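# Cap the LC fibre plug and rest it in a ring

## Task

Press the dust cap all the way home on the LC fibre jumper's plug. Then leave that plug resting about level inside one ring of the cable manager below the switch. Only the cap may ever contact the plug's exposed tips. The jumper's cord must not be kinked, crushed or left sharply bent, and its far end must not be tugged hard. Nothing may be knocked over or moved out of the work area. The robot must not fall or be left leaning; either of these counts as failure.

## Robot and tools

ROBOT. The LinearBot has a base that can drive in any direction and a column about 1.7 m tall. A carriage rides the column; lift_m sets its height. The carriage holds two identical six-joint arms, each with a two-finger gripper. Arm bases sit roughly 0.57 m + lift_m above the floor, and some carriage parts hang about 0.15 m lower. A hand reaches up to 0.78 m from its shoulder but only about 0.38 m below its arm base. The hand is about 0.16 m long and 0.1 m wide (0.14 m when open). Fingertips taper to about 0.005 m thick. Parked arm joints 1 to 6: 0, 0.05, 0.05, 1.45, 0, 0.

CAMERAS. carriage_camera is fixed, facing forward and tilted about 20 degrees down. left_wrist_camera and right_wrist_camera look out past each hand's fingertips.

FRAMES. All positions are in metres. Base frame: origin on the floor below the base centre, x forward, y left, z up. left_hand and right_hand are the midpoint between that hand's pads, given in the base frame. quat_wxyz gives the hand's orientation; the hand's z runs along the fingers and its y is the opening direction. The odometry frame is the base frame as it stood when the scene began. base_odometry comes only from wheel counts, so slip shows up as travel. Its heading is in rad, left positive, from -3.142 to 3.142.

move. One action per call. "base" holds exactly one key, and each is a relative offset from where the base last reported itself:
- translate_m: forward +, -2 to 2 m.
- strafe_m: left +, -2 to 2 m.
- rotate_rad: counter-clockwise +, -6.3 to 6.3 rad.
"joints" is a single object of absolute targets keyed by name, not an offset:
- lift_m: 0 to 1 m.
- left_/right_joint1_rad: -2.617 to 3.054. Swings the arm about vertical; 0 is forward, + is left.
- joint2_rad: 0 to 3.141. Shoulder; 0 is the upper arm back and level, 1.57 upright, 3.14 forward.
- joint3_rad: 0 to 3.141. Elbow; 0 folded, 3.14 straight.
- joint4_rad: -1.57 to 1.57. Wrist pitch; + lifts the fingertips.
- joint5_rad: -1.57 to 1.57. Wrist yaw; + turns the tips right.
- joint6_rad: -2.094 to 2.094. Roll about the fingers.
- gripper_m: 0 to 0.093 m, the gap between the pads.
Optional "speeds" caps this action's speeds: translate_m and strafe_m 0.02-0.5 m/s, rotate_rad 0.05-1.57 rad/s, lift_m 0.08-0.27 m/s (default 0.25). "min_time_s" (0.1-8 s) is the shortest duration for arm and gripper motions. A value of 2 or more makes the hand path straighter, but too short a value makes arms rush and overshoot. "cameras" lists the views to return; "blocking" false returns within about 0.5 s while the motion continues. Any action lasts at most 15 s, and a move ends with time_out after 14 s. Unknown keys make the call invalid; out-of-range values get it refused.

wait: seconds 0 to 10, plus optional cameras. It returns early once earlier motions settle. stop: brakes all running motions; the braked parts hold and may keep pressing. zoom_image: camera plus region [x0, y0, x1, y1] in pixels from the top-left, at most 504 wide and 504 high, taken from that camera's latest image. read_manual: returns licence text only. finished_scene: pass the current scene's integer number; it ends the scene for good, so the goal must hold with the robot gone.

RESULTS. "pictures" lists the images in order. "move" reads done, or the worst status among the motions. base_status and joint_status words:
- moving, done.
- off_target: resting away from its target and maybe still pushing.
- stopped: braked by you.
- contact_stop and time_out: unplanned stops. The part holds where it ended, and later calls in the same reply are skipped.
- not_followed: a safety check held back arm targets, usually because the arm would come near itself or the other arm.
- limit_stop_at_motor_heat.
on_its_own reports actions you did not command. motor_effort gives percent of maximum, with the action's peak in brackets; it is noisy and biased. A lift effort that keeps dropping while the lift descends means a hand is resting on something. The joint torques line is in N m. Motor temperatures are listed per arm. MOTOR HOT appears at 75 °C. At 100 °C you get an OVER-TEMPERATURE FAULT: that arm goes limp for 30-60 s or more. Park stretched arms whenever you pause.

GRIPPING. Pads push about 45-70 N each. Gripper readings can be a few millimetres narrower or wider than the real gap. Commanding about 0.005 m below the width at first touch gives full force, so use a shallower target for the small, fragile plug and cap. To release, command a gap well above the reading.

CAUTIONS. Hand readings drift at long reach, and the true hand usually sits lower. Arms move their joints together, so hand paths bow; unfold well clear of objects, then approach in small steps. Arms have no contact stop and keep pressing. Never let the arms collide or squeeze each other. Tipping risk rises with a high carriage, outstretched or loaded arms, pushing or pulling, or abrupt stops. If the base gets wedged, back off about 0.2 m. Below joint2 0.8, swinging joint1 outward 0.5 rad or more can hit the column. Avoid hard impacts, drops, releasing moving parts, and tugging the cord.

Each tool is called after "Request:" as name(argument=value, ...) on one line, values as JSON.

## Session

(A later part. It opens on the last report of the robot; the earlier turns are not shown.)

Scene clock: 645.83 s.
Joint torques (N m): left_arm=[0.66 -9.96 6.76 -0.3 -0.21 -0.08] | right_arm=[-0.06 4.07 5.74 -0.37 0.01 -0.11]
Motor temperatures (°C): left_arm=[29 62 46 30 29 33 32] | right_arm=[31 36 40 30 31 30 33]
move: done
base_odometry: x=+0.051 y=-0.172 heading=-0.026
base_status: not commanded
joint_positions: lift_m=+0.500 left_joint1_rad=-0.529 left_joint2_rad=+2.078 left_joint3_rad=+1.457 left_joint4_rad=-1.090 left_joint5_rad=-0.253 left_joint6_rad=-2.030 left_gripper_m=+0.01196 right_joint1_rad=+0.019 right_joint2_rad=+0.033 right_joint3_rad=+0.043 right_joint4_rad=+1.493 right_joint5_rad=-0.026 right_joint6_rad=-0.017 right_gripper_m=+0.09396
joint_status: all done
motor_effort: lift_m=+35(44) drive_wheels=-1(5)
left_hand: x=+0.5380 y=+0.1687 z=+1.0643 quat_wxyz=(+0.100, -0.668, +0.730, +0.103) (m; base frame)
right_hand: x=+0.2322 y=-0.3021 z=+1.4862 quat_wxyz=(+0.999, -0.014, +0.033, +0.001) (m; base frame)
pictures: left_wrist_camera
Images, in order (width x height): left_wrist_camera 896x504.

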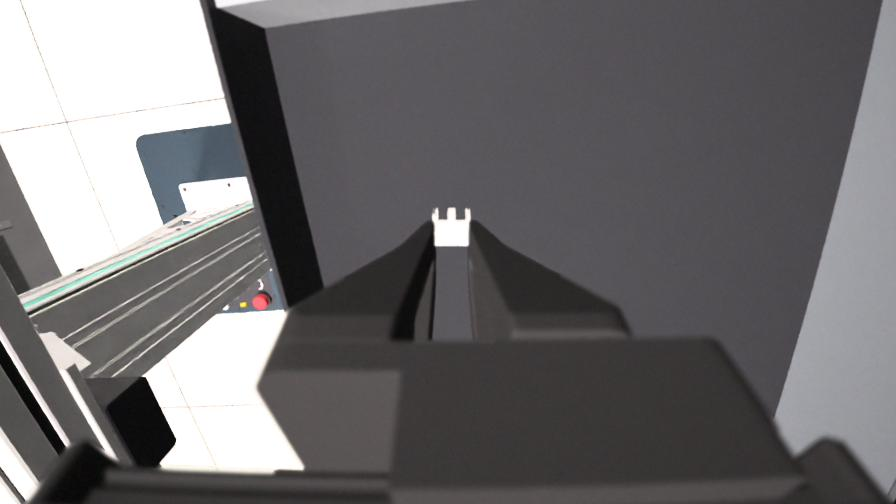

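Request:
move(joints={"left_joint1_rad": -0.038, "left_joint2_rad": 1.265, "left_joint3_rad": 1.32, "left_joint4_rad": -1.165, "left_joint5_rad": 0.267, "left_joint6_rad": 1.535}, min_time_s=3)

Request:
move(joints={"lift_m": 0.4475}, cameras=["carriage_camera", "left_wrist_camera", "right_wrist_camera"])

Scene clock: 686.23 s.
Joint torques (N m): left_arm=[0.72 -5.04 6.06 1 0.37 0.09] | right_arm=[-0.06 4.07 5.74 -0.37 0.01 -0.11]
Motor temperatures (°C): left_arm=[29 62 46 30 29 33 34] | right_arm=[31 36 40 30 31 30 33]
move: done
base_odometry: x=+0.051 y=-0.172 heading=-0.026
base_status: not commanded
joint_positions: lift_m=+0.500 left_joint1_rad=-0.046 left_joint2_rad=+1.283 left_joint3_rad=+1.335 left_joint4_rad=-1.154 left_joint5_rad=+0.254 left_joint6_rad=+1.523 left_gripper_m=+0.01196 right_joint1_rad=+0.019 right_joint2_rad=+0.033 right_joint3_rad=+0.043 right_joint4_rad=+1.493 right_joint5_rad=-0.026 right_joint6_rad=-0.017 right_gripper_m=+0.09396
joint_status: all done
motor_effort: lift_m=+35(36) drive_wheels=-1(5)
left_hand: x=+0.5090 y=+0.2496 z=+1.2771 quat_wxyz=(+0.253, +0.702, +0.662, +0.064) (m; base frame)
right_hand: x=+0.2322 y=-0.3021 z=+1.4862 quat_wxyz=(+0.999, -0.014, +0.033, +0.001) (m; base frame)
pictures: none

Scene clock: 686.97 s.
Joint torques (N m): left_arm=[0.72 -4.38 6.72 1.08 0.34 0.09] | right_arm=[-0.06 4.07 5.75 -0.38 0.01 -0.11]
Motor temperatures (°C): left_arm=[29 62 46 30 29 33 34] | right_arm=[31 36 40 30 31 30 33]
move: done
base_odometry: x=+0.051 y=-0.172 heading=-0.026
base_status: not commanded
joint_positions: lift_m=+0.448 left_joint1_rad=-0.046 left_joint2_rad=+1.276 left_joint3_rad=+1.327 left_joint4_rad=-1.163 left_joint5_rad=+0.256 left_joint6_rad=+1.524 left_gripper_m=+0.01196 right_joint1_rad=+0.019 right_joint2_rad=+0.033 right_joint3_rad=+0.043 right_joint4_rad=+1.493 right_joint5_rad=-0.026 right_joint6_rad=-0.017 right_gripper_m=+0.09396
joint_status: all done
motor_effort: lift_m=+35(35) drive_wheels=+1(5)
left_hand: x=+0.5051 y=+0.2494 z=+1.2227 quat_wxyz=(+0.250, +0.703, +0.663, +0.060) (m; base frame)
right_hand: x=+0.2322 y=-0.3021 z=+1.4337 quat_wxyz=(+0.999, -0.014, +0.033, +0.001) (m; base frame)
pictures: carriage_camera, left_wrist_camera, right_wrist_camera
Images, in order (width x height): carriage_camera 896x504, left_wrist_camera 896x504, right_wrist_camera 896x504.

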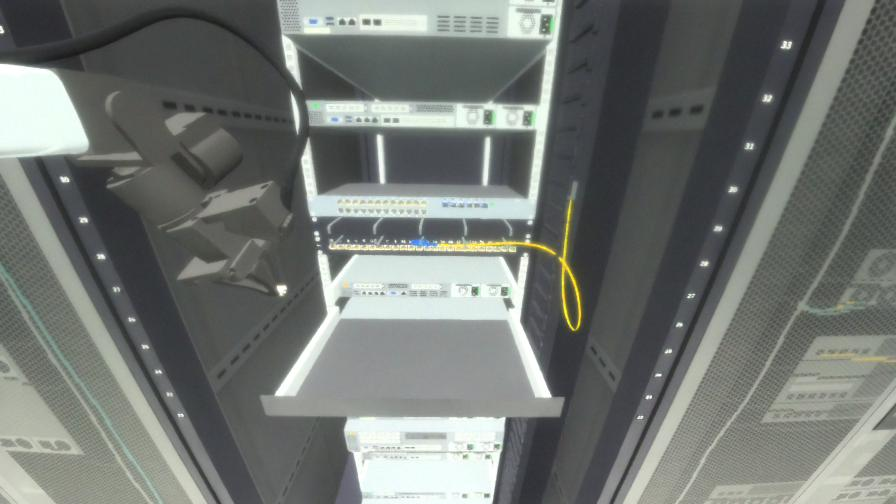

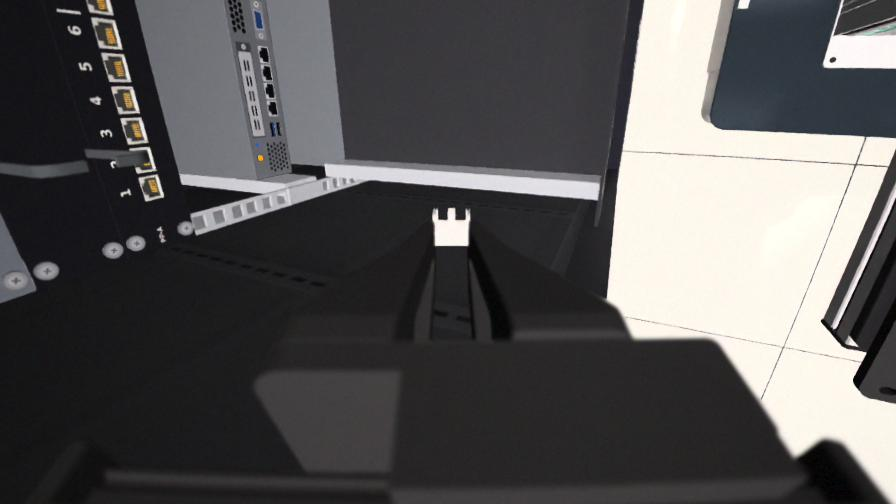

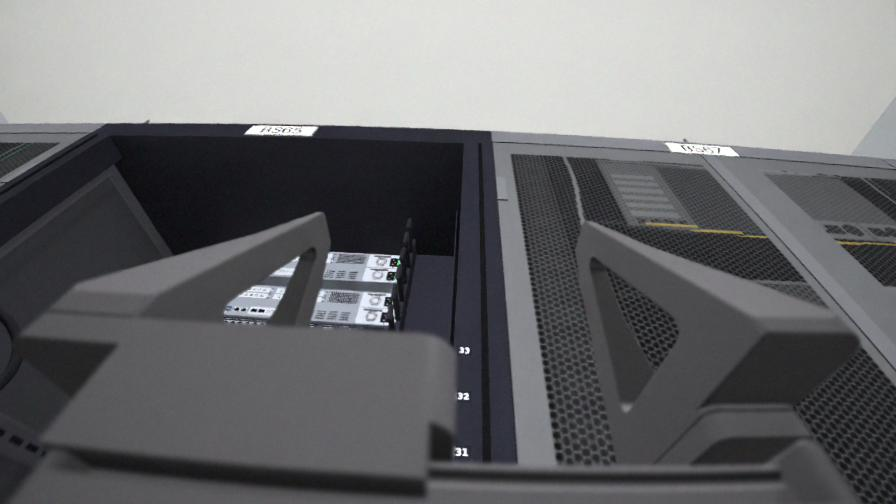

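Request:
zoom_image(camera="carriage_camera", region=[300, 180, 552, 290])

Request:
zoom_image(camera="carriage_camera", region=[380, 215, 480, 265])

Scaled by 2.000 from the camera's 896x504 image, which has a finer 1280x720 frame.

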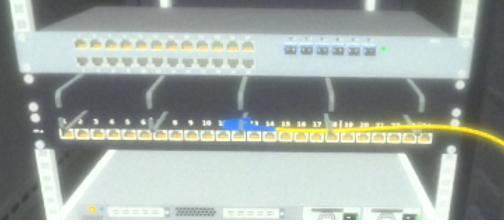

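Scaled by 5.040 from the camera's 896x504 image, which has a finer 1280x720 frame.

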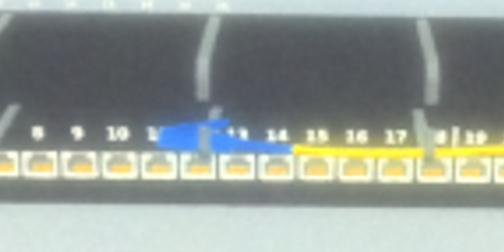

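Request:
move(joints={"right_joint1_rad": 0.694, "right_joint2_rad": 1.46, "right_joint3_rad": 0.66, "right_joint4_rad": 0.8, "right_joint5_rad": 0.171, "right_joint6_rad": -1.571, "right_gripper_m": 0.03}, min_time_s=3, cameras=["carriage_camera", "right_wrist_camera"])

Scene clock: 714.37 s.
Joint torques (N m): left_arm=[0.73 -4.44 6.72 1.09 0.34 0.08] | right_arm=[0.53 -5.34 9.32 2.48 0.11 -0.14]
Motor temperatures (°C): left_arm=[29 55 47 31 29 33 34] | right_arm=[31 36 41 31 31 30 33]
move: done
base_odometry: x=+0.051 y=-0.172 heading=-0.026
base_status: not commanded
joint_positions: lift_m=+0.448 left_joint1_rad=-0.046 left_joint2_rad=+1.276 left_joint3_rad=+1.327 left_joint4_rad=-1.163 left_joint5_rad=+0.256 left_joint6_rad=+1.525 left_gripper_m=+0.01196 right_joint1_rad=+0.688 right_joint2_rad=+1.449 right_joint3_rad=+0.635 right_joint4_rad=+0.817 right_joint5_rad=+0.160 right_joint6_rad=-1.559 right_gripper_m=+0.03013
joint_status: all done
motor_effort: lift_m=+35(35) drive_wheels=+0(4)
left_hand: x=+0.5051 y=+0.2493 z=+1.2227 quat_wxyz=(+0.250, +0.704, +0.662, +0.060) (m; base frame)
right_hand: x=+0.5771 y=-0.0454 z=+1.2408 quat_wxyz=(+0.616, -0.610, +0.355, -0.349) (m; base frame)
pictures: carriage_camera, right_wrist_camera
Images, in order (width x height): carriage_camera 896x504, right_wrist_camera 896x504.

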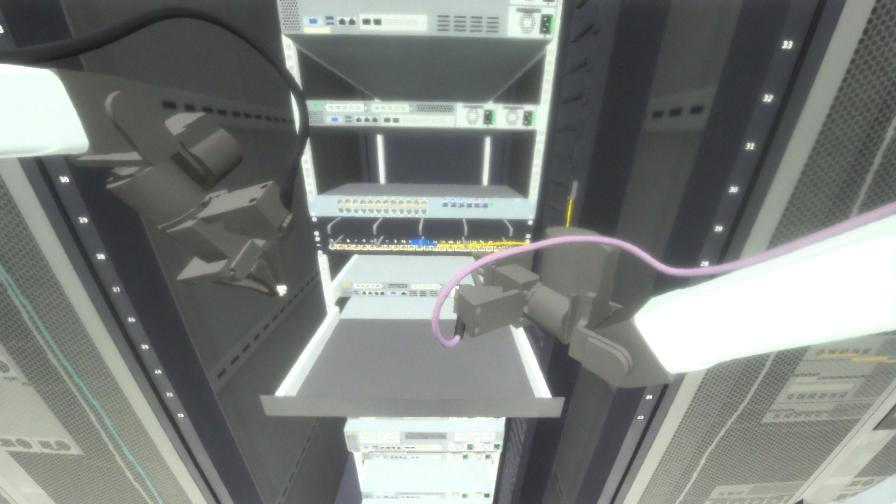

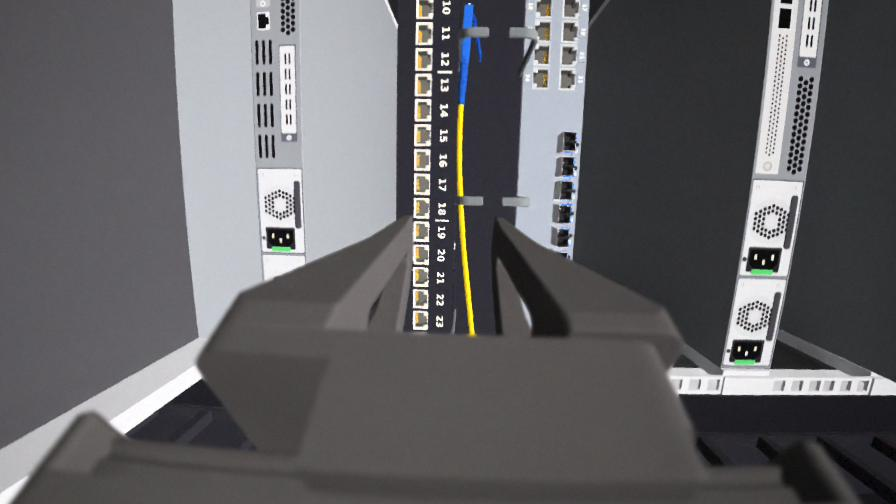

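Request:
zoom_image(camera="right_wrist_camera", region=[400, 0, 560, 120])

Scaled by 3.150 from the camera's 896x504 image, which has a finer 1280x720 frame.

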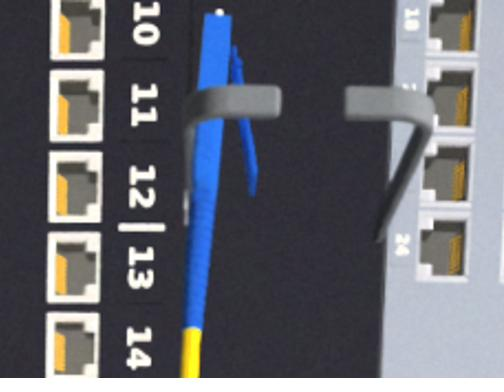

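Request:
move(base={"translate_m": 0.03}, joints={"lift_m": 0.46}, speeds={"translate_m": 0.05})

Request:
move(joints={"right_joint1_rad": 0.782, "right_joint2_rad": 1.618, "right_joint3_rad": 0.79, "right_joint4_rad": 0.85, "right_joint5_rad": 0.207, "right_joint6_rad": -1.583}, min_time_s=2, cameras=["carriage_camera", "right_wrist_camera"])

Request:
zoom_image(camera="right_wrist_camera", region=[370, 0, 570, 240])

Scene clock: 764.67 s.
Joint torques (N m): left_arm=[0.75 -4.15 6.74 1.12 0.33 0.08] | right_arm=[0.39 -5.7 8.66 2.53 0.09 -0.12]
Motor temperatures (°C): left_arm=[29 50 47 32 29 33 34] | right_arm=[31 37 48 40 31 30 33]
move: done
base_odometry: x=+0.081 y=-0.173 heading=-0.026
base_status: done
joint_positions: lift_m=+0.460 left_joint1_rad=-0.046 left_joint2_rad=+1.274 left_joint3_rad=+1.327 left_joint4_rad=-1.166 left_joint5_rad=+0.258 left_joint6_rad=+1.525 left_gripper_m=+0.01196 right_joint1_rad=+0.689 right_joint2_rad=+1.453 right_joint3_rad=+0.643 right_joint4_rad=+0.812 right_joint5_rad=+0.163 right_joint6_rad=-1.561 right_gripper_m=+0.03013
joint_status: all done
motor_effort: lift_m=+35(43) drive_wheels=+1(11)
left_hand: x=+0.5041 y=+0.2492 z=+1.2357 quat_wxyz=(+0.251, +0.704, +0.662, +0.059) (m; base frame)
right_hand: x=+0.5781 y=-0.0444 z=+1.2543 quat_wxyz=(+0.615, -0.610, +0.355, -0.350) (m; base frame)
pictures: none

Scene clock: 766.97 s.
Joint torques (N m): left_arm=[0.75 -4.19 6.74 1.12 0.33 0.08] | right_arm=[0.57 -6.58 9.2 2.7 0.11 -0.13]
move: done
base_odometry: x=+0.081 y=-0.173 heading=-0.026
base_status: not commanded
joint_positions: lift_m=+0.460 left_joint1_rad=-0.046 left_joint2_rad=+1.274 left_joint3_rad=+1.327 left_joint4_rad=-1.166 left_joint5_rad=+0.258 left_joint6_rad=+1.525 left_gripper_m=+0.01196 right_joint1_rad=+0.776 right_joint2_rad=+1.605 right_joint3_rad=+0.765 right_joint4_rad=+0.849 right_joint5_rad=+0.196 right_joint6_rad=-1.573 right_gripper_m=+0.03013
joint_status: all done
motor_effort: lift_m=+35(35) drive_wheels=+0(6)
left_hand: x=+0.5041 y=+0.2492 z=+1.2357 quat_wxyz=(+0.251, +0.704, +0.662, +0.059) (m; base frame)
right_hand: x=+0.5829 y=+0.0065 z=+1.2515 quat_wxyz=(+0.625, -0.619, +0.335, -0.338) (m; base frame)
pictures: carriage_camera, right_wrist_camera
Images, in order (width x height): carriage_camera 896x504, right_wrist_camera 896x504.

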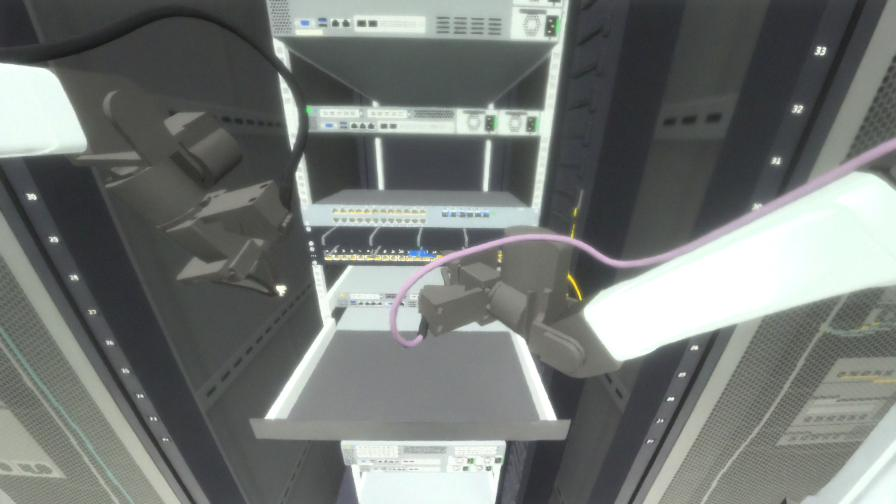

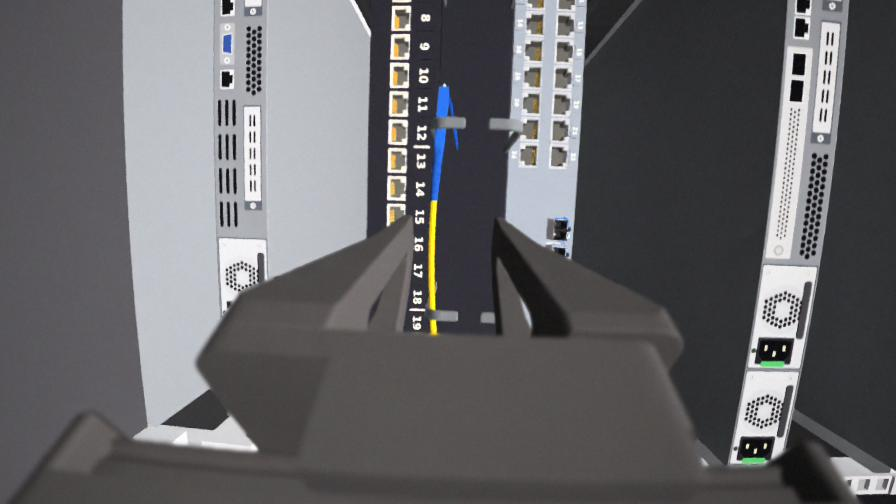

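Scaled by 2.100 from the camera's 896x504 image, which has a finer 1280x720 frame.

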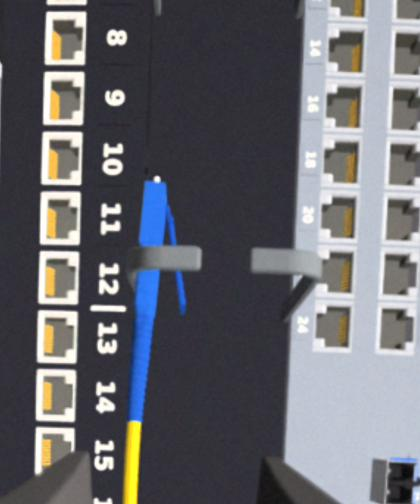

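Request:
move(joints={"right_joint1_rad": 0.746, "right_joint2_rad": 1.736, "right_joint3_rad": 0.935, "right_joint4_rad": 0.808, "right_joint5_rad": 0.163, "right_joint6_rad": -1.573, "lift_m": 0.4555}, min_time_s=2, cameras=["carriage_camera", "right_wrist_camera"])

Request:
zoom_image(camera="right_wrist_camera", region=[370, 80, 570, 280])

Scene clock: 790.07 s.
Joint torques (N m): left_arm=[0.73 -4.12 6.79 1.14 0.33 0.07] | right_arm=[-0.61 -7.73 9.32 2.47 -0.11 -0.01]
move: done
base_odometry: x=+0.081 y=-0.173 heading=-0.026
base_status: not commanded
joint_positions: lift_m=+0.456 left_joint1_rad=-0.046 left_joint2_rad=+1.273 left_joint3_rad=+1.326 left_joint4_rad=-1.168 left_joint5_rad=+0.258 left_joint6_rad=+1.525 left_gripper_m=+0.01196 right_joint1_rad=+0.752 right_joint2_rad=+1.721 right_joint3_rad=+0.910 right_joint4_rad=+0.825 right_joint5_rad=+0.173 right_joint6_rad=-1.573 right_gripper_m=+0.03013
joint_status: all done
motor_effort: lift_m=+34(36) drive_wheels=+2(7)
left_hand: x=+0.5035 y=+0.2492 z=+1.2309 quat_wxyz=(+0.250, +0.704, +0.663, +0.058) (m; base frame)
right_hand: x=+0.6135 y=+0.0244 z=+1.2512 quat_wxyz=(+0.626, -0.618, +0.334, -0.339) (m; base frame)
pictures: carriage_camera, right_wrist_camera
Images, in order (width x height): carriage_camera 896x504, right_wrist_camera 896x504.

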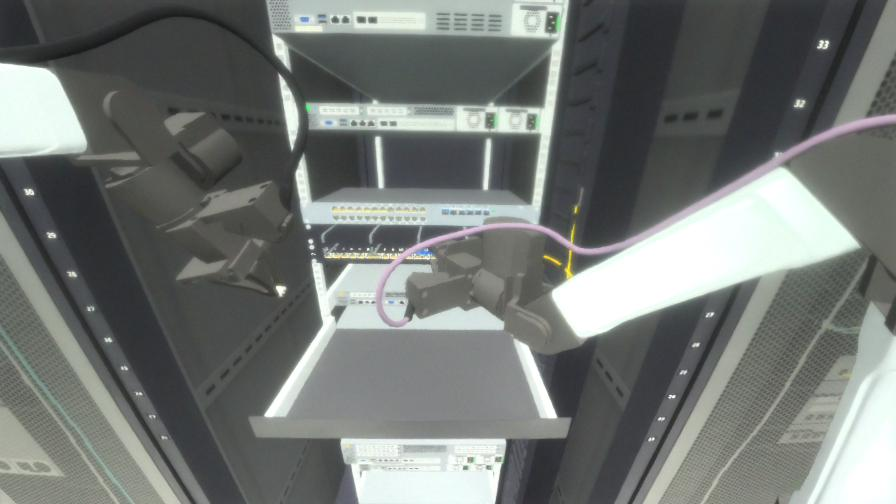

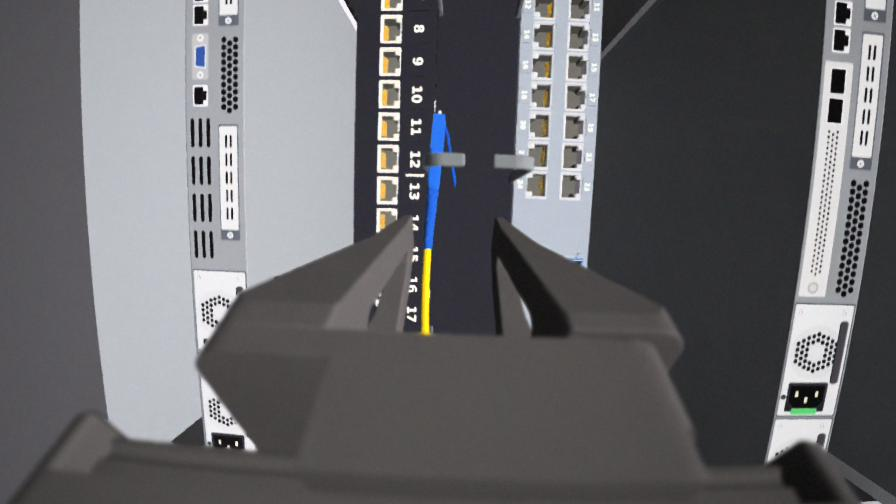

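Scaled by 2.520 from the camera's 896x504 image, which has a finer 1280x720 frame.

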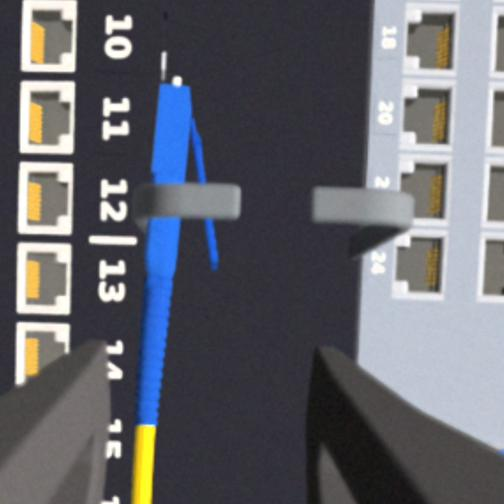

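Request:
move(joints={"right_joint1_rad": 0.733, "right_joint2_rad": 1.793, "right_joint3_rad": 1.007, "right_joint4_rad": 0.784, "right_joint5_rad": 0.1505, "lift_m": 0.452}, min_time_s=2, cameras=["right_wrist_camera"])

Request:
zoom_image(camera="right_wrist_camera", region=[370, 100, 530, 260])

Scene clock: 812.70 s.
Joint torques (N m): left_arm=[0.72 -4.15 6.78 1.14 0.32 0.08] | right_arm=[-0.64 -8.29 9.4 2.48 -0.11 -0.01]
move: done
base_odometry: x=+0.081 y=-0.173 heading=-0.026
base_status: not commanded
joint_positions: lift_m=+0.452 left_joint1_rad=-0.046 left_joint2_rad=+1.273 left_joint3_rad=+1.326 left_joint4_rad=-1.169 left_joint5_rad=+0.258 left_joint6_rad=+1.525 left_gripper_m=+0.01196 right_joint1_rad=+0.739 right_joint2_rad=+1.778 right_joint3_rad=+0.982 right_joint4_rad=+0.801 right_joint5_rad=+0.161 right_joint6_rad=-1.573 right_gripper_m=+0.03013
joint_status: all done
motor_effort: lift_m=+34(34) drive_wheels=+4(6)
left_hand: x=+0.5033 y=+0.2492 z=+1.2273 quat_wxyz=(+0.249, +0.704, +0.663, +0.058) (m; base frame)
right_hand: x=+0.6290 y=+0.0322 z=+1.2463 quat_wxyz=(+0.623, -0.620, +0.336, -0.338) (m; base frame)
pictures: right_wrist_camera
Images, in order (width x height): right_wrist_camera 896x504.

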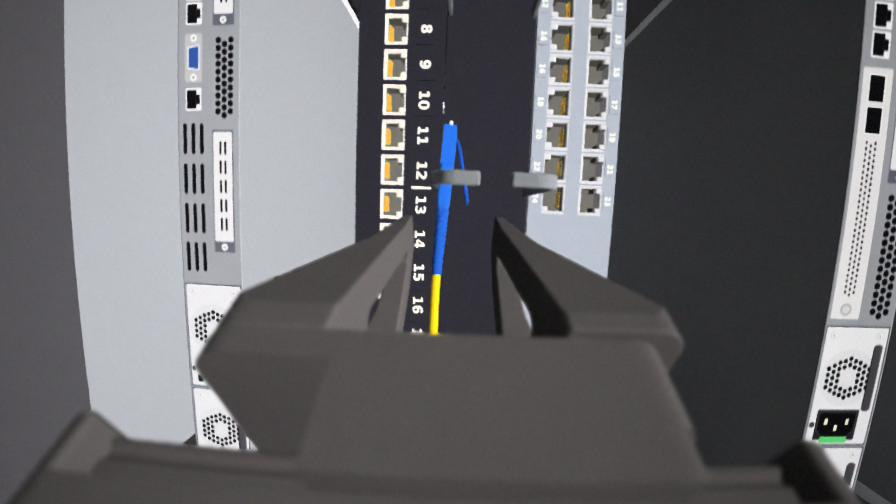

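Scaled by 3.150 from the camera's 896x504 image, which has a finer 1280x720 frame.

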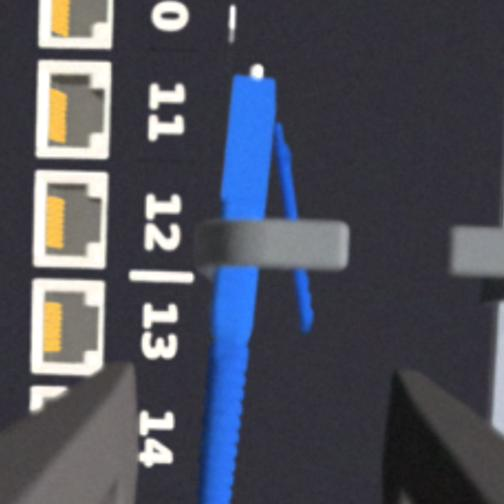

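Request:
move(joints={"right_joint1_rad": 0.7235, "right_joint2_rad": 1.822, "right_joint3_rad": 1.043, "right_joint4_rad": 0.772, "right_joint5_rad": 0.143, "lift_m": 0.45}, min_time_s=2, cameras=["right_wrist_camera"])

Request:
zoom_image(camera="right_wrist_camera", region=[370, 120, 530, 280])

Scene clock: 828.23 s.
Joint torques (N m): left_arm=[0.73 -4.14 6.78 1.15 0.33 0.07] | right_arm=[-0.64 -8.57 9.42 2.48 -0.11 -0.01]
move: done
base_odometry: x=+0.081 y=-0.173 heading=-0.026
base_status: not commanded
joint_positions: lift_m=+0.450 left_joint1_rad=-0.046 left_joint2_rad=+1.273 left_joint3_rad=+1.326 left_joint4_rad=-1.169 left_joint5_rad=+0.258 left_joint6_rad=+1.525 left_gripper_m=+0.01196 right_joint1_rad=+0.729 right_joint2_rad=+1.806 right_joint3_rad=+1.018 right_joint4_rad=+0.789 right_joint5_rad=+0.153 right_joint6_rad=-1.573 right_gripper_m=+0.03013
joint_status: all done
motor_effort: lift_m=+33(34) drive_wheels=+6(6)
left_hand: x=+0.5033 y=+0.2492 z=+1.2253 quat_wxyz=(+0.249, +0.704, +0.663, +0.058) (m; base frame)
right_hand: x=+0.6377 y=+0.0350 z=+1.2431 quat_wxyz=(+0.621, -0.622, +0.337, -0.338) (m; base frame)
pictures: right_wrist_camera
Images, in order (width x height): right_wrist_camera 896x504.

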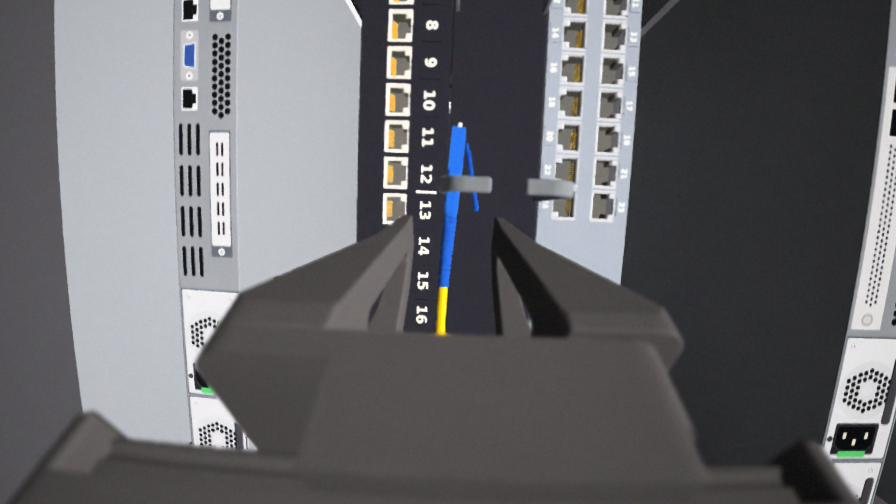

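Scaled by 3.150 from the camera's 896x504 image, which has a finer 1280x720 frame.

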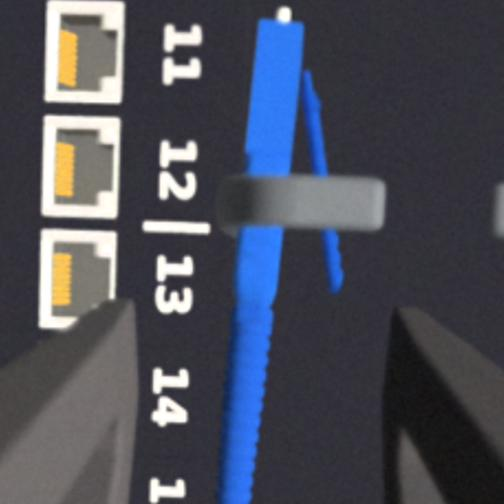

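Request:
move(joints={"lift_m": 0.448, "right_gripper_m": 0.016}, min_time_s=1.5, cameras=["right_wrist_camera"])

Request:
zoom_image(camera="right_wrist_camera", region=[370, 120, 530, 280])

Scene clock: 847.33 s.
Joint torques (N m): left_arm=[0.73 -4.14 6.78 1.14 0.34 0.08] | right_arm=[-0.61 -8.77 9.2 2.52 -0.1 -0.01]
move: done
base_odometry: x=+0.081 y=-0.173 heading=-0.026
base_status: not commanded
joint_positions: lift_m=+0.448 left_joint1_rad=-0.046 left_joint2_rad=+1.273 left_joint3_rad=+1.326 left_joint4_rad=-1.169 left_joint5_rad=+0.258 left_joint6_rad=+1.525 left_gripper_m=+0.01196 right_joint1_rad=+0.729 right_joint2_rad=+1.808 right_joint3_rad=+1.020 right_joint4_rad=+0.786 right_joint5_rad=+0.152 right_joint6_rad=-1.573 right_gripper_m=+0.01614
joint_status: all done
motor_effort: lift_m=+33(34) drive_wheels=+5(5)
left_hand: x=+0.5034 y=+0.2492 z=+1.2234 quat_wxyz=(+0.250, +0.704, +0.663, +0.058) (m; base frame)
right_hand: x=+0.6380 y=+0.0355 z=+1.2406 quat_wxyz=(+0.621, -0.623, +0.337, -0.337) (m; base frame)
pictures: right_wrist_camera
Images, in order (width x height): right_wrist_camera 896x504.

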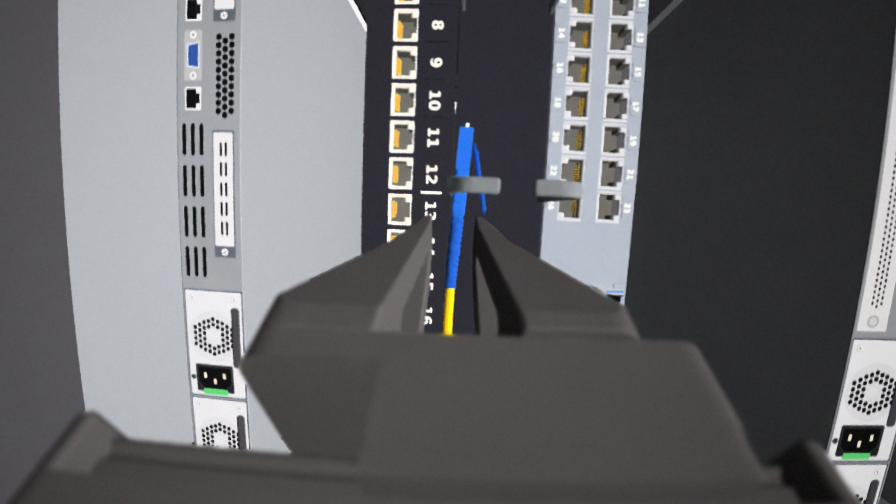

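Scaled by 3.150 from the camera's 896x504 image, which has a finer 1280x720 frame.

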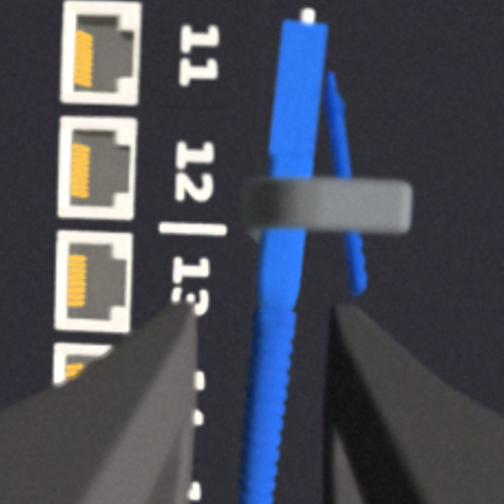

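Request:
move(joints={"lift_m": 0.449, "right_gripper_m": 0.009}, min_time_s=1.5)

Request:
move(joints={"right_gripper_m": 0.0055}, min_time_s=1.5, cameras=["right_wrist_camera"])

Request:
zoom_image(camera="right_wrist_camera", region=[370, 120, 530, 280])

Scene clock: 856.27 s.
Joint torques (N m): left_arm=[0.75 -4.1 6.78 1.14 0.33 0.07] | right_arm=[-0.65 -8.84 9.13 2.54 -0.1 -0.01]
move: done
base_odometry: x=+0.081 y=-0.173 heading=-0.026
base_status: not commanded
joint_positions: lift_m=+0.449 left_joint1_rad=-0.046 left_joint2_rad=+1.273 left_joint3_rad=+1.326 left_joint4_rad=-1.168 left_joint5_rad=+0.258 left_joint6_rad=+1.525 left_gripper_m=+0.01196 right_joint1_rad=+0.729 right_joint2_rad=+1.809 right_joint3_rad=+1.021 right_joint4_rad=+0.785 right_joint5_rad=+0.152 right_joint6_rad=-1.573 right_gripper_m=+0.00914
joint_status: all done
motor_effort: lift_m=+36(40) drive_wheels=+3(7)
left_hand: x=+0.5036 y=+0.2492 z=+1.2243 quat_wxyz=(+0.250, +0.704, +0.662, +0.059) (m; base frame)
right_hand: x=+0.6381 y=+0.0356 z=+1.2407 quat_wxyz=(+0.620, -0.623, +0.337, -0.337) (m; base frame)
pictures: none

Scene clock: 858.07 s.
Joint torques (N m): left_arm=[0.73 -4.1 6.78 1.14 0.32 0.08] | right_arm=[-0.64 -8.84 9.16 2.48 -0.11 -0.01]
move: done
base_odometry: x=+0.081 y=-0.173 heading=-0.026
base_status: not commanded
joint_positions: lift_m=+0.449 left_joint1_rad=-0.046 left_joint2_rad=+1.273 left_joint3_rad=+1.326 left_joint4_rad=-1.168 left_joint5_rad=+0.258 left_joint6_rad=+1.525 left_gripper_m=+0.01196 right_joint1_rad=+0.729 right_joint2_rad=+1.809 right_joint3_rad=+1.021 right_joint4_rad=+0.789 right_joint5_rad=+0.152 right_joint6_rad=-1.573 right_gripper_m=+0.00565
joint_status: all done
motor_effort: lift_m=+37(37) drive_wheels=+2(6)
left_hand: x=+0.5036 y=+0.2492 z=+1.2243 quat_wxyz=(+0.250, +0.704, +0.662, +0.059) (m; base frame)
right_hand: x=+0.6381 y=+0.0356 z=+1.2418 quat_wxyz=(+0.622, -0.622, +0.336, -0.338) (m; base frame)
pictures: right_wrist_camera
Images, in order (width x height): right_wrist_camera 896x504.

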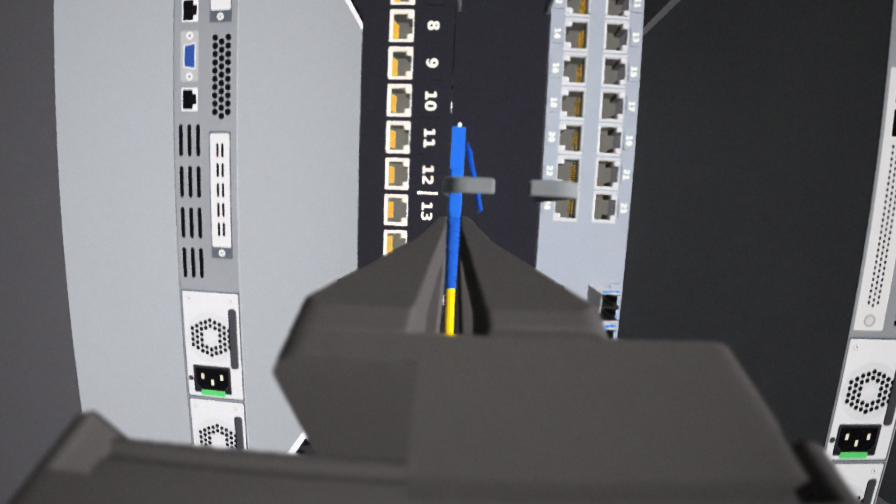

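Scaled by 3.150 from the camera's 896x504 image, which has a finer 1280x720 frame.

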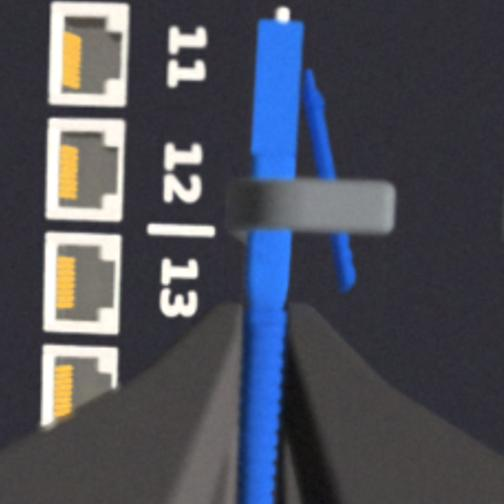

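Request:
move(joints={"right_gripper_m": 0.0035}, min_time_s=1.5)

Request:
move(joints={"right_gripper_m": 0.0015}, min_time_s=1.5, cameras=["right_wrist_camera"])

Request:
zoom_image(camera="right_wrist_camera", region=[370, 120, 530, 280])

Scene clock: 864.80 s.
Joint torques (N m): left_arm=[0.73 -4.12 6.78 1.13 0.33 0.08] | right_arm=[-0.62 -8.85 9.16 2.47 -0.1 -0.01]
Motor temperatures (°C): left_arm=[29 46 49 34 29 33 35] | right_arm=[31 41 50 45 31 30 33]
move: done
base_odometry: x=+0.081 y=-0.173 heading=-0.026
base_status: not commanded
joint_positions: lift_m=+0.449 left_joint1_rad=-0.046 left_joint2_rad=+1.273 left_joint3_rad=+1.326 left_joint4_rad=-1.168 left_joint5_rad=+0.258 left_joint6_rad=+1.525 left_gripper_m=+0.01196 right_joint1_rad=+0.729 right_joint2_rad=+1.809 right_joint3_rad=+1.021 right_joint4_rad=+0.791 right_joint5_rad=+0.152 right_joint6_rad=-1.573 right_gripper_m=+0.00398
joint_status: all done
motor_effort: lift_m=+36(37) drive_wheels=+3(5)
left_hand: x=+0.5036 y=+0.2492 z=+1.2243 quat_wxyz=(+0.250, +0.704, +0.662, +0.059) (m; base frame)
right_hand: x=+0.6381 y=+0.0356 z=+1.2422 quat_wxyz=(+0.622, -0.621, +0.336, -0.338) (m; base frame)
pictures: none

Scene clock: 866.60 s.
Joint torques (N m): left_arm=[0.73 -4.1 6.79 1.14 0.33 0.07] | right_arm=[-0.62 -8.84 9.16 2.46 -0.1 0]
move: done
base_odometry: x=+0.081 y=-0.173 heading=-0.026
base_status: not commanded
joint_positions: lift_m=+0.449 left_joint1_rad=-0.046 left_joint2_rad=+1.273 left_joint3_rad=+1.326 left_joint4_rad=-1.168 left_joint5_rad=+0.258 left_joint6_rad=+1.525 left_gripper_m=+0.01196 right_joint1_rad=+0.729 right_joint2_rad=+1.809 right_joint3_rad=+1.021 right_joint4_rad=+0.791 right_joint5_rad=+0.152 right_joint6_rad=-1.573 right_gripper_m=+0.00398
joint_status: all done
motor_effort: lift_m=+37(37) drive_wheels=+3(5)
left_hand: x=+0.5036 y=+0.2492 z=+1.2243 quat_wxyz=(+0.250, +0.704, +0.662, +0.059) (m; base frame)
right_hand: x=+0.6381 y=+0.0356 z=+1.2422 quat_wxyz=(+0.622, -0.621, +0.336, -0.338) (m; base frame)
pictures: right_wrist_camera
Images, in order (width x height): right_wrist_camera 896x504.

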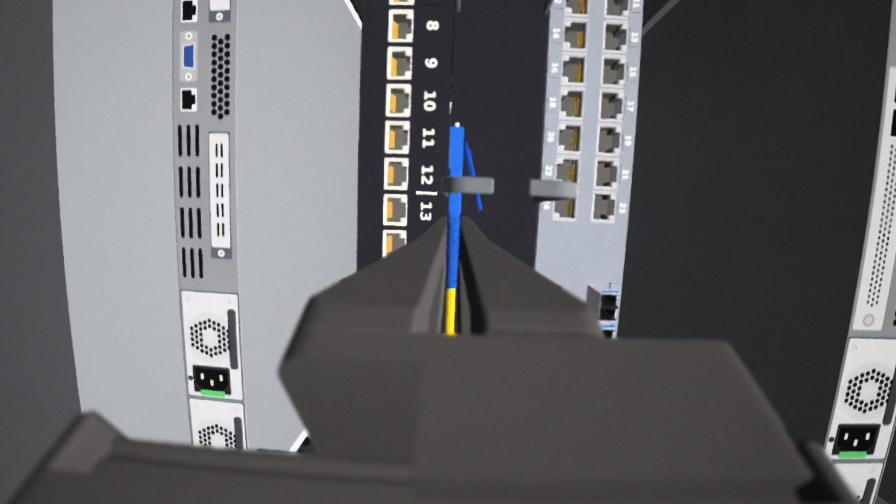

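Scaled by 3.150 from the camera's 896x504 image, which has a finer 1280x720 frame.

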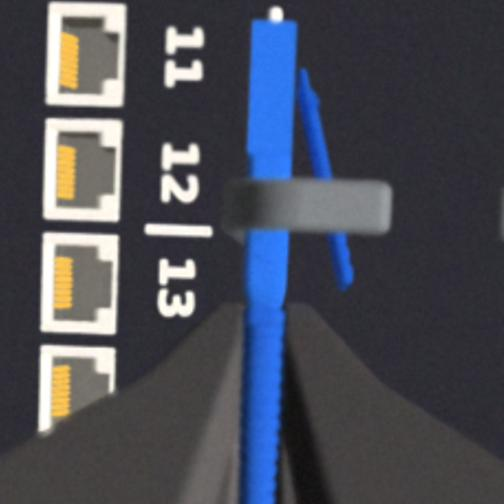

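Request:
move(joints={"lift_m": 0.455}, cameras=["right_wrist_camera", "carriage_camera"])

Request:
move(joints={"right_joint1_rad": 0.717, "right_joint2_rad": 1.94, "right_joint3_rad": 0.975, "right_joint4_rad": 1.15, "right_joint5_rad": 0.12, "right_joint6_rad": -1.725}, min_time_s=2.5, cameras=["right_wrist_camera"])

Scene clock: 883.17 s.
Joint torques (N m): left_arm=[0.72 -4.07 6.79 1.13 0.32 0.08] | right_arm=[-0.66 -9.05 8.91 2.53 -0.1 -0.01]
move: done
base_odometry: x=+0.081 y=-0.173 heading=-0.026
base_status: not commanded
joint_positions: lift_m=+0.455 left_joint1_rad=-0.046 left_joint2_rad=+1.272 left_joint3_rad=+1.326 left_joint4_rad=-1.167 left_joint5_rad=+0.258 left_joint6_rad=+1.525 left_gripper_m=+0.01196 right_joint1_rad=+0.729 right_joint2_rad=+1.811 right_joint3_rad=+1.024 right_joint4_rad=+0.785 right_joint5_rad=+0.152 right_joint6_rad=-1.573 right_gripper_m=+0.00398
joint_status: all done
motor_effort: lift_m=+35(43) drive_wheels=+3(5)
left_hand: x=+0.5037 y=+0.2491 z=+1.2306 quat_wxyz=(+0.251, +0.704, +0.662, +0.059) (m; base frame)
right_hand: x=+0.6385 y=+0.0361 z=+1.2473 quat_wxyz=(+0.621, -0.623, +0.336, -0.337) (m; base frame)
pictures: carriage_camera, right_wrist_camera
Images, in order (width x height): carriage_camera 896x504, right_wrist_camera 896x504.

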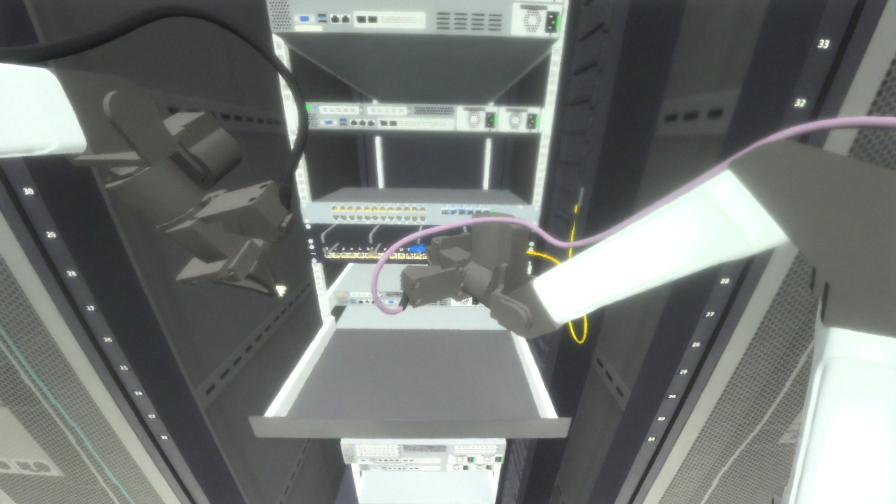

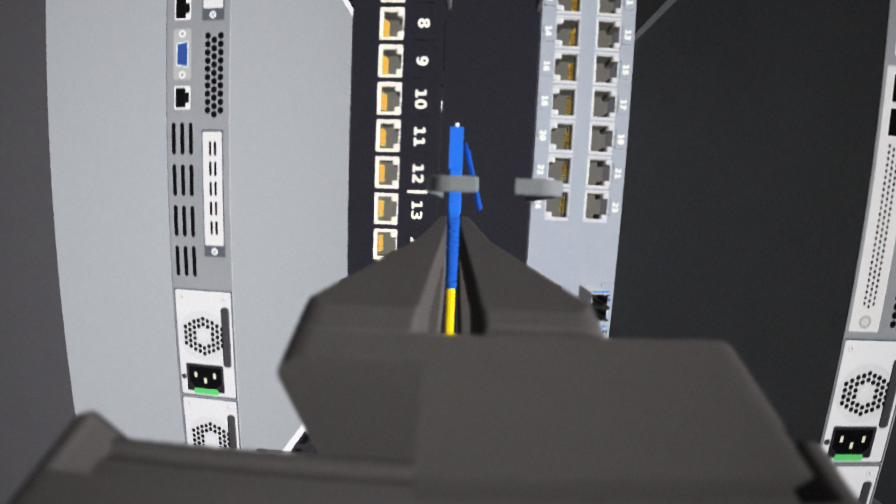

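Scene clock: 885.97 s.
Joint torques (N m): left_arm=[0.73 -4.1 6.79 1.14 0.32 0.07] | right_arm=[-0.61 -9.06 5.42 2.6 -0.11 -0.13]
move: done
base_odometry: x=+0.081 y=-0.173 heading=-0.026
base_status: not commanded
joint_positions: lift_m=+0.455 left_joint1_rad=-0.046 left_joint2_rad=+1.272 left_joint3_rad=+1.326 left_joint4_rad=-1.167 left_joint5_rad=+0.258 left_joint6_rad=+1.525 left_gripper_m=+0.01196 right_joint1_rad=+0.723 right_joint2_rad=+1.924 right_joint3_rad=+0.988 right_joint4_rad=+1.146 right_joint5_rad=+0.131 right_joint6_rad=-1.714 right_gripper_m=+0.00397
joint_status: all done
motor_effort: lift_m=+35(36) drive_wheels=+2(6)
left_hand: x=+0.5037 y=+0.2491 z=+1.2306 quat_wxyz=(+0.251, +0.704, +0.662, +0.059) (m; base frame)
right_hand: x=+0.6399 y=+0.0371 z=+1.2601 quat_wxyz=(+0.663, -0.571, +0.264, -0.405) (m; base frame)
pictures: right_wrist_camera
Images, in order (width x height): right_wrist_camera 896x504.

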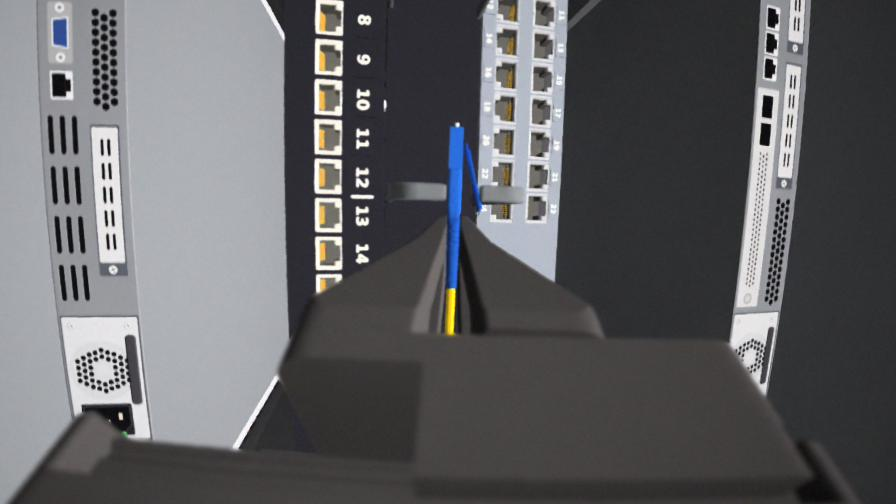

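Request:
move(joints={"lift_m": 0.444}, cameras=["right_wrist_camera"])

Request:
zoom_image(camera="right_wrist_camera", region=[370, 100, 570, 300])

Scene clock: 890.63 s.
Joint torques (N m): left_arm=[0.72 -4.08 6.71 1.15 0.33 0.07] | right_arm=[-0.55 -9.92 5.75 2.55 -0.1 -0.12]
move: done
base_odometry: x=+0.081 y=-0.173 heading=-0.026
base_status: not commanded
joint_positions: lift_m=+0.444 left_joint1_rad=-0.046 left_joint2_rad=+1.272 left_joint3_rad=+1.326 left_joint4_rad=-1.169 left_joint5_rad=+0.258 left_joint6_rad=+1.525 left_gripper_m=+0.01196 right_joint1_rad=+0.723 right_joint2_rad=+1.933 right_joint3_rad=+0.984 right_joint4_rad=+1.153 right_joint5_rad=+0.129 right_joint6_rad=-1.716 right_gripper_m=+0.00397
joint_status: all done
motor_effort: lift_m=+34(35) drive_wheels=-1(4)
left_hand: x=+0.5034 y=+0.2491 z=+1.2196 quat_wxyz=(+0.250, +0.704, +0.662, +0.058) (m; base frame)
right_hand: x=+0.6400 y=+0.0376 z=+1.2441 quat_wxyz=(+0.661, -0.574, +0.264, -0.404) (m; base frame)
pictures: right_wrist_camera
Images, in order (width x height): right_wrist_camera 896x504.

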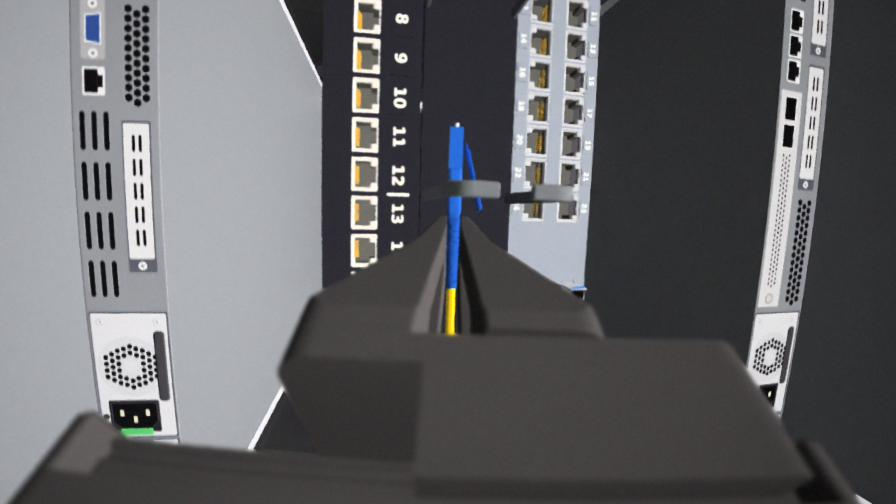

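Scaled by 2.520 from the camera's 896x504 image, which has a finer 1280x720 frame.

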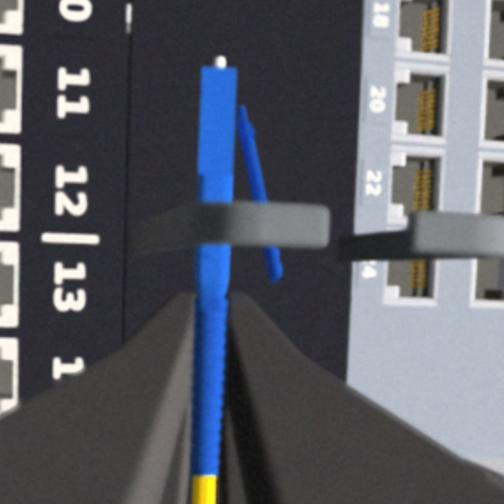

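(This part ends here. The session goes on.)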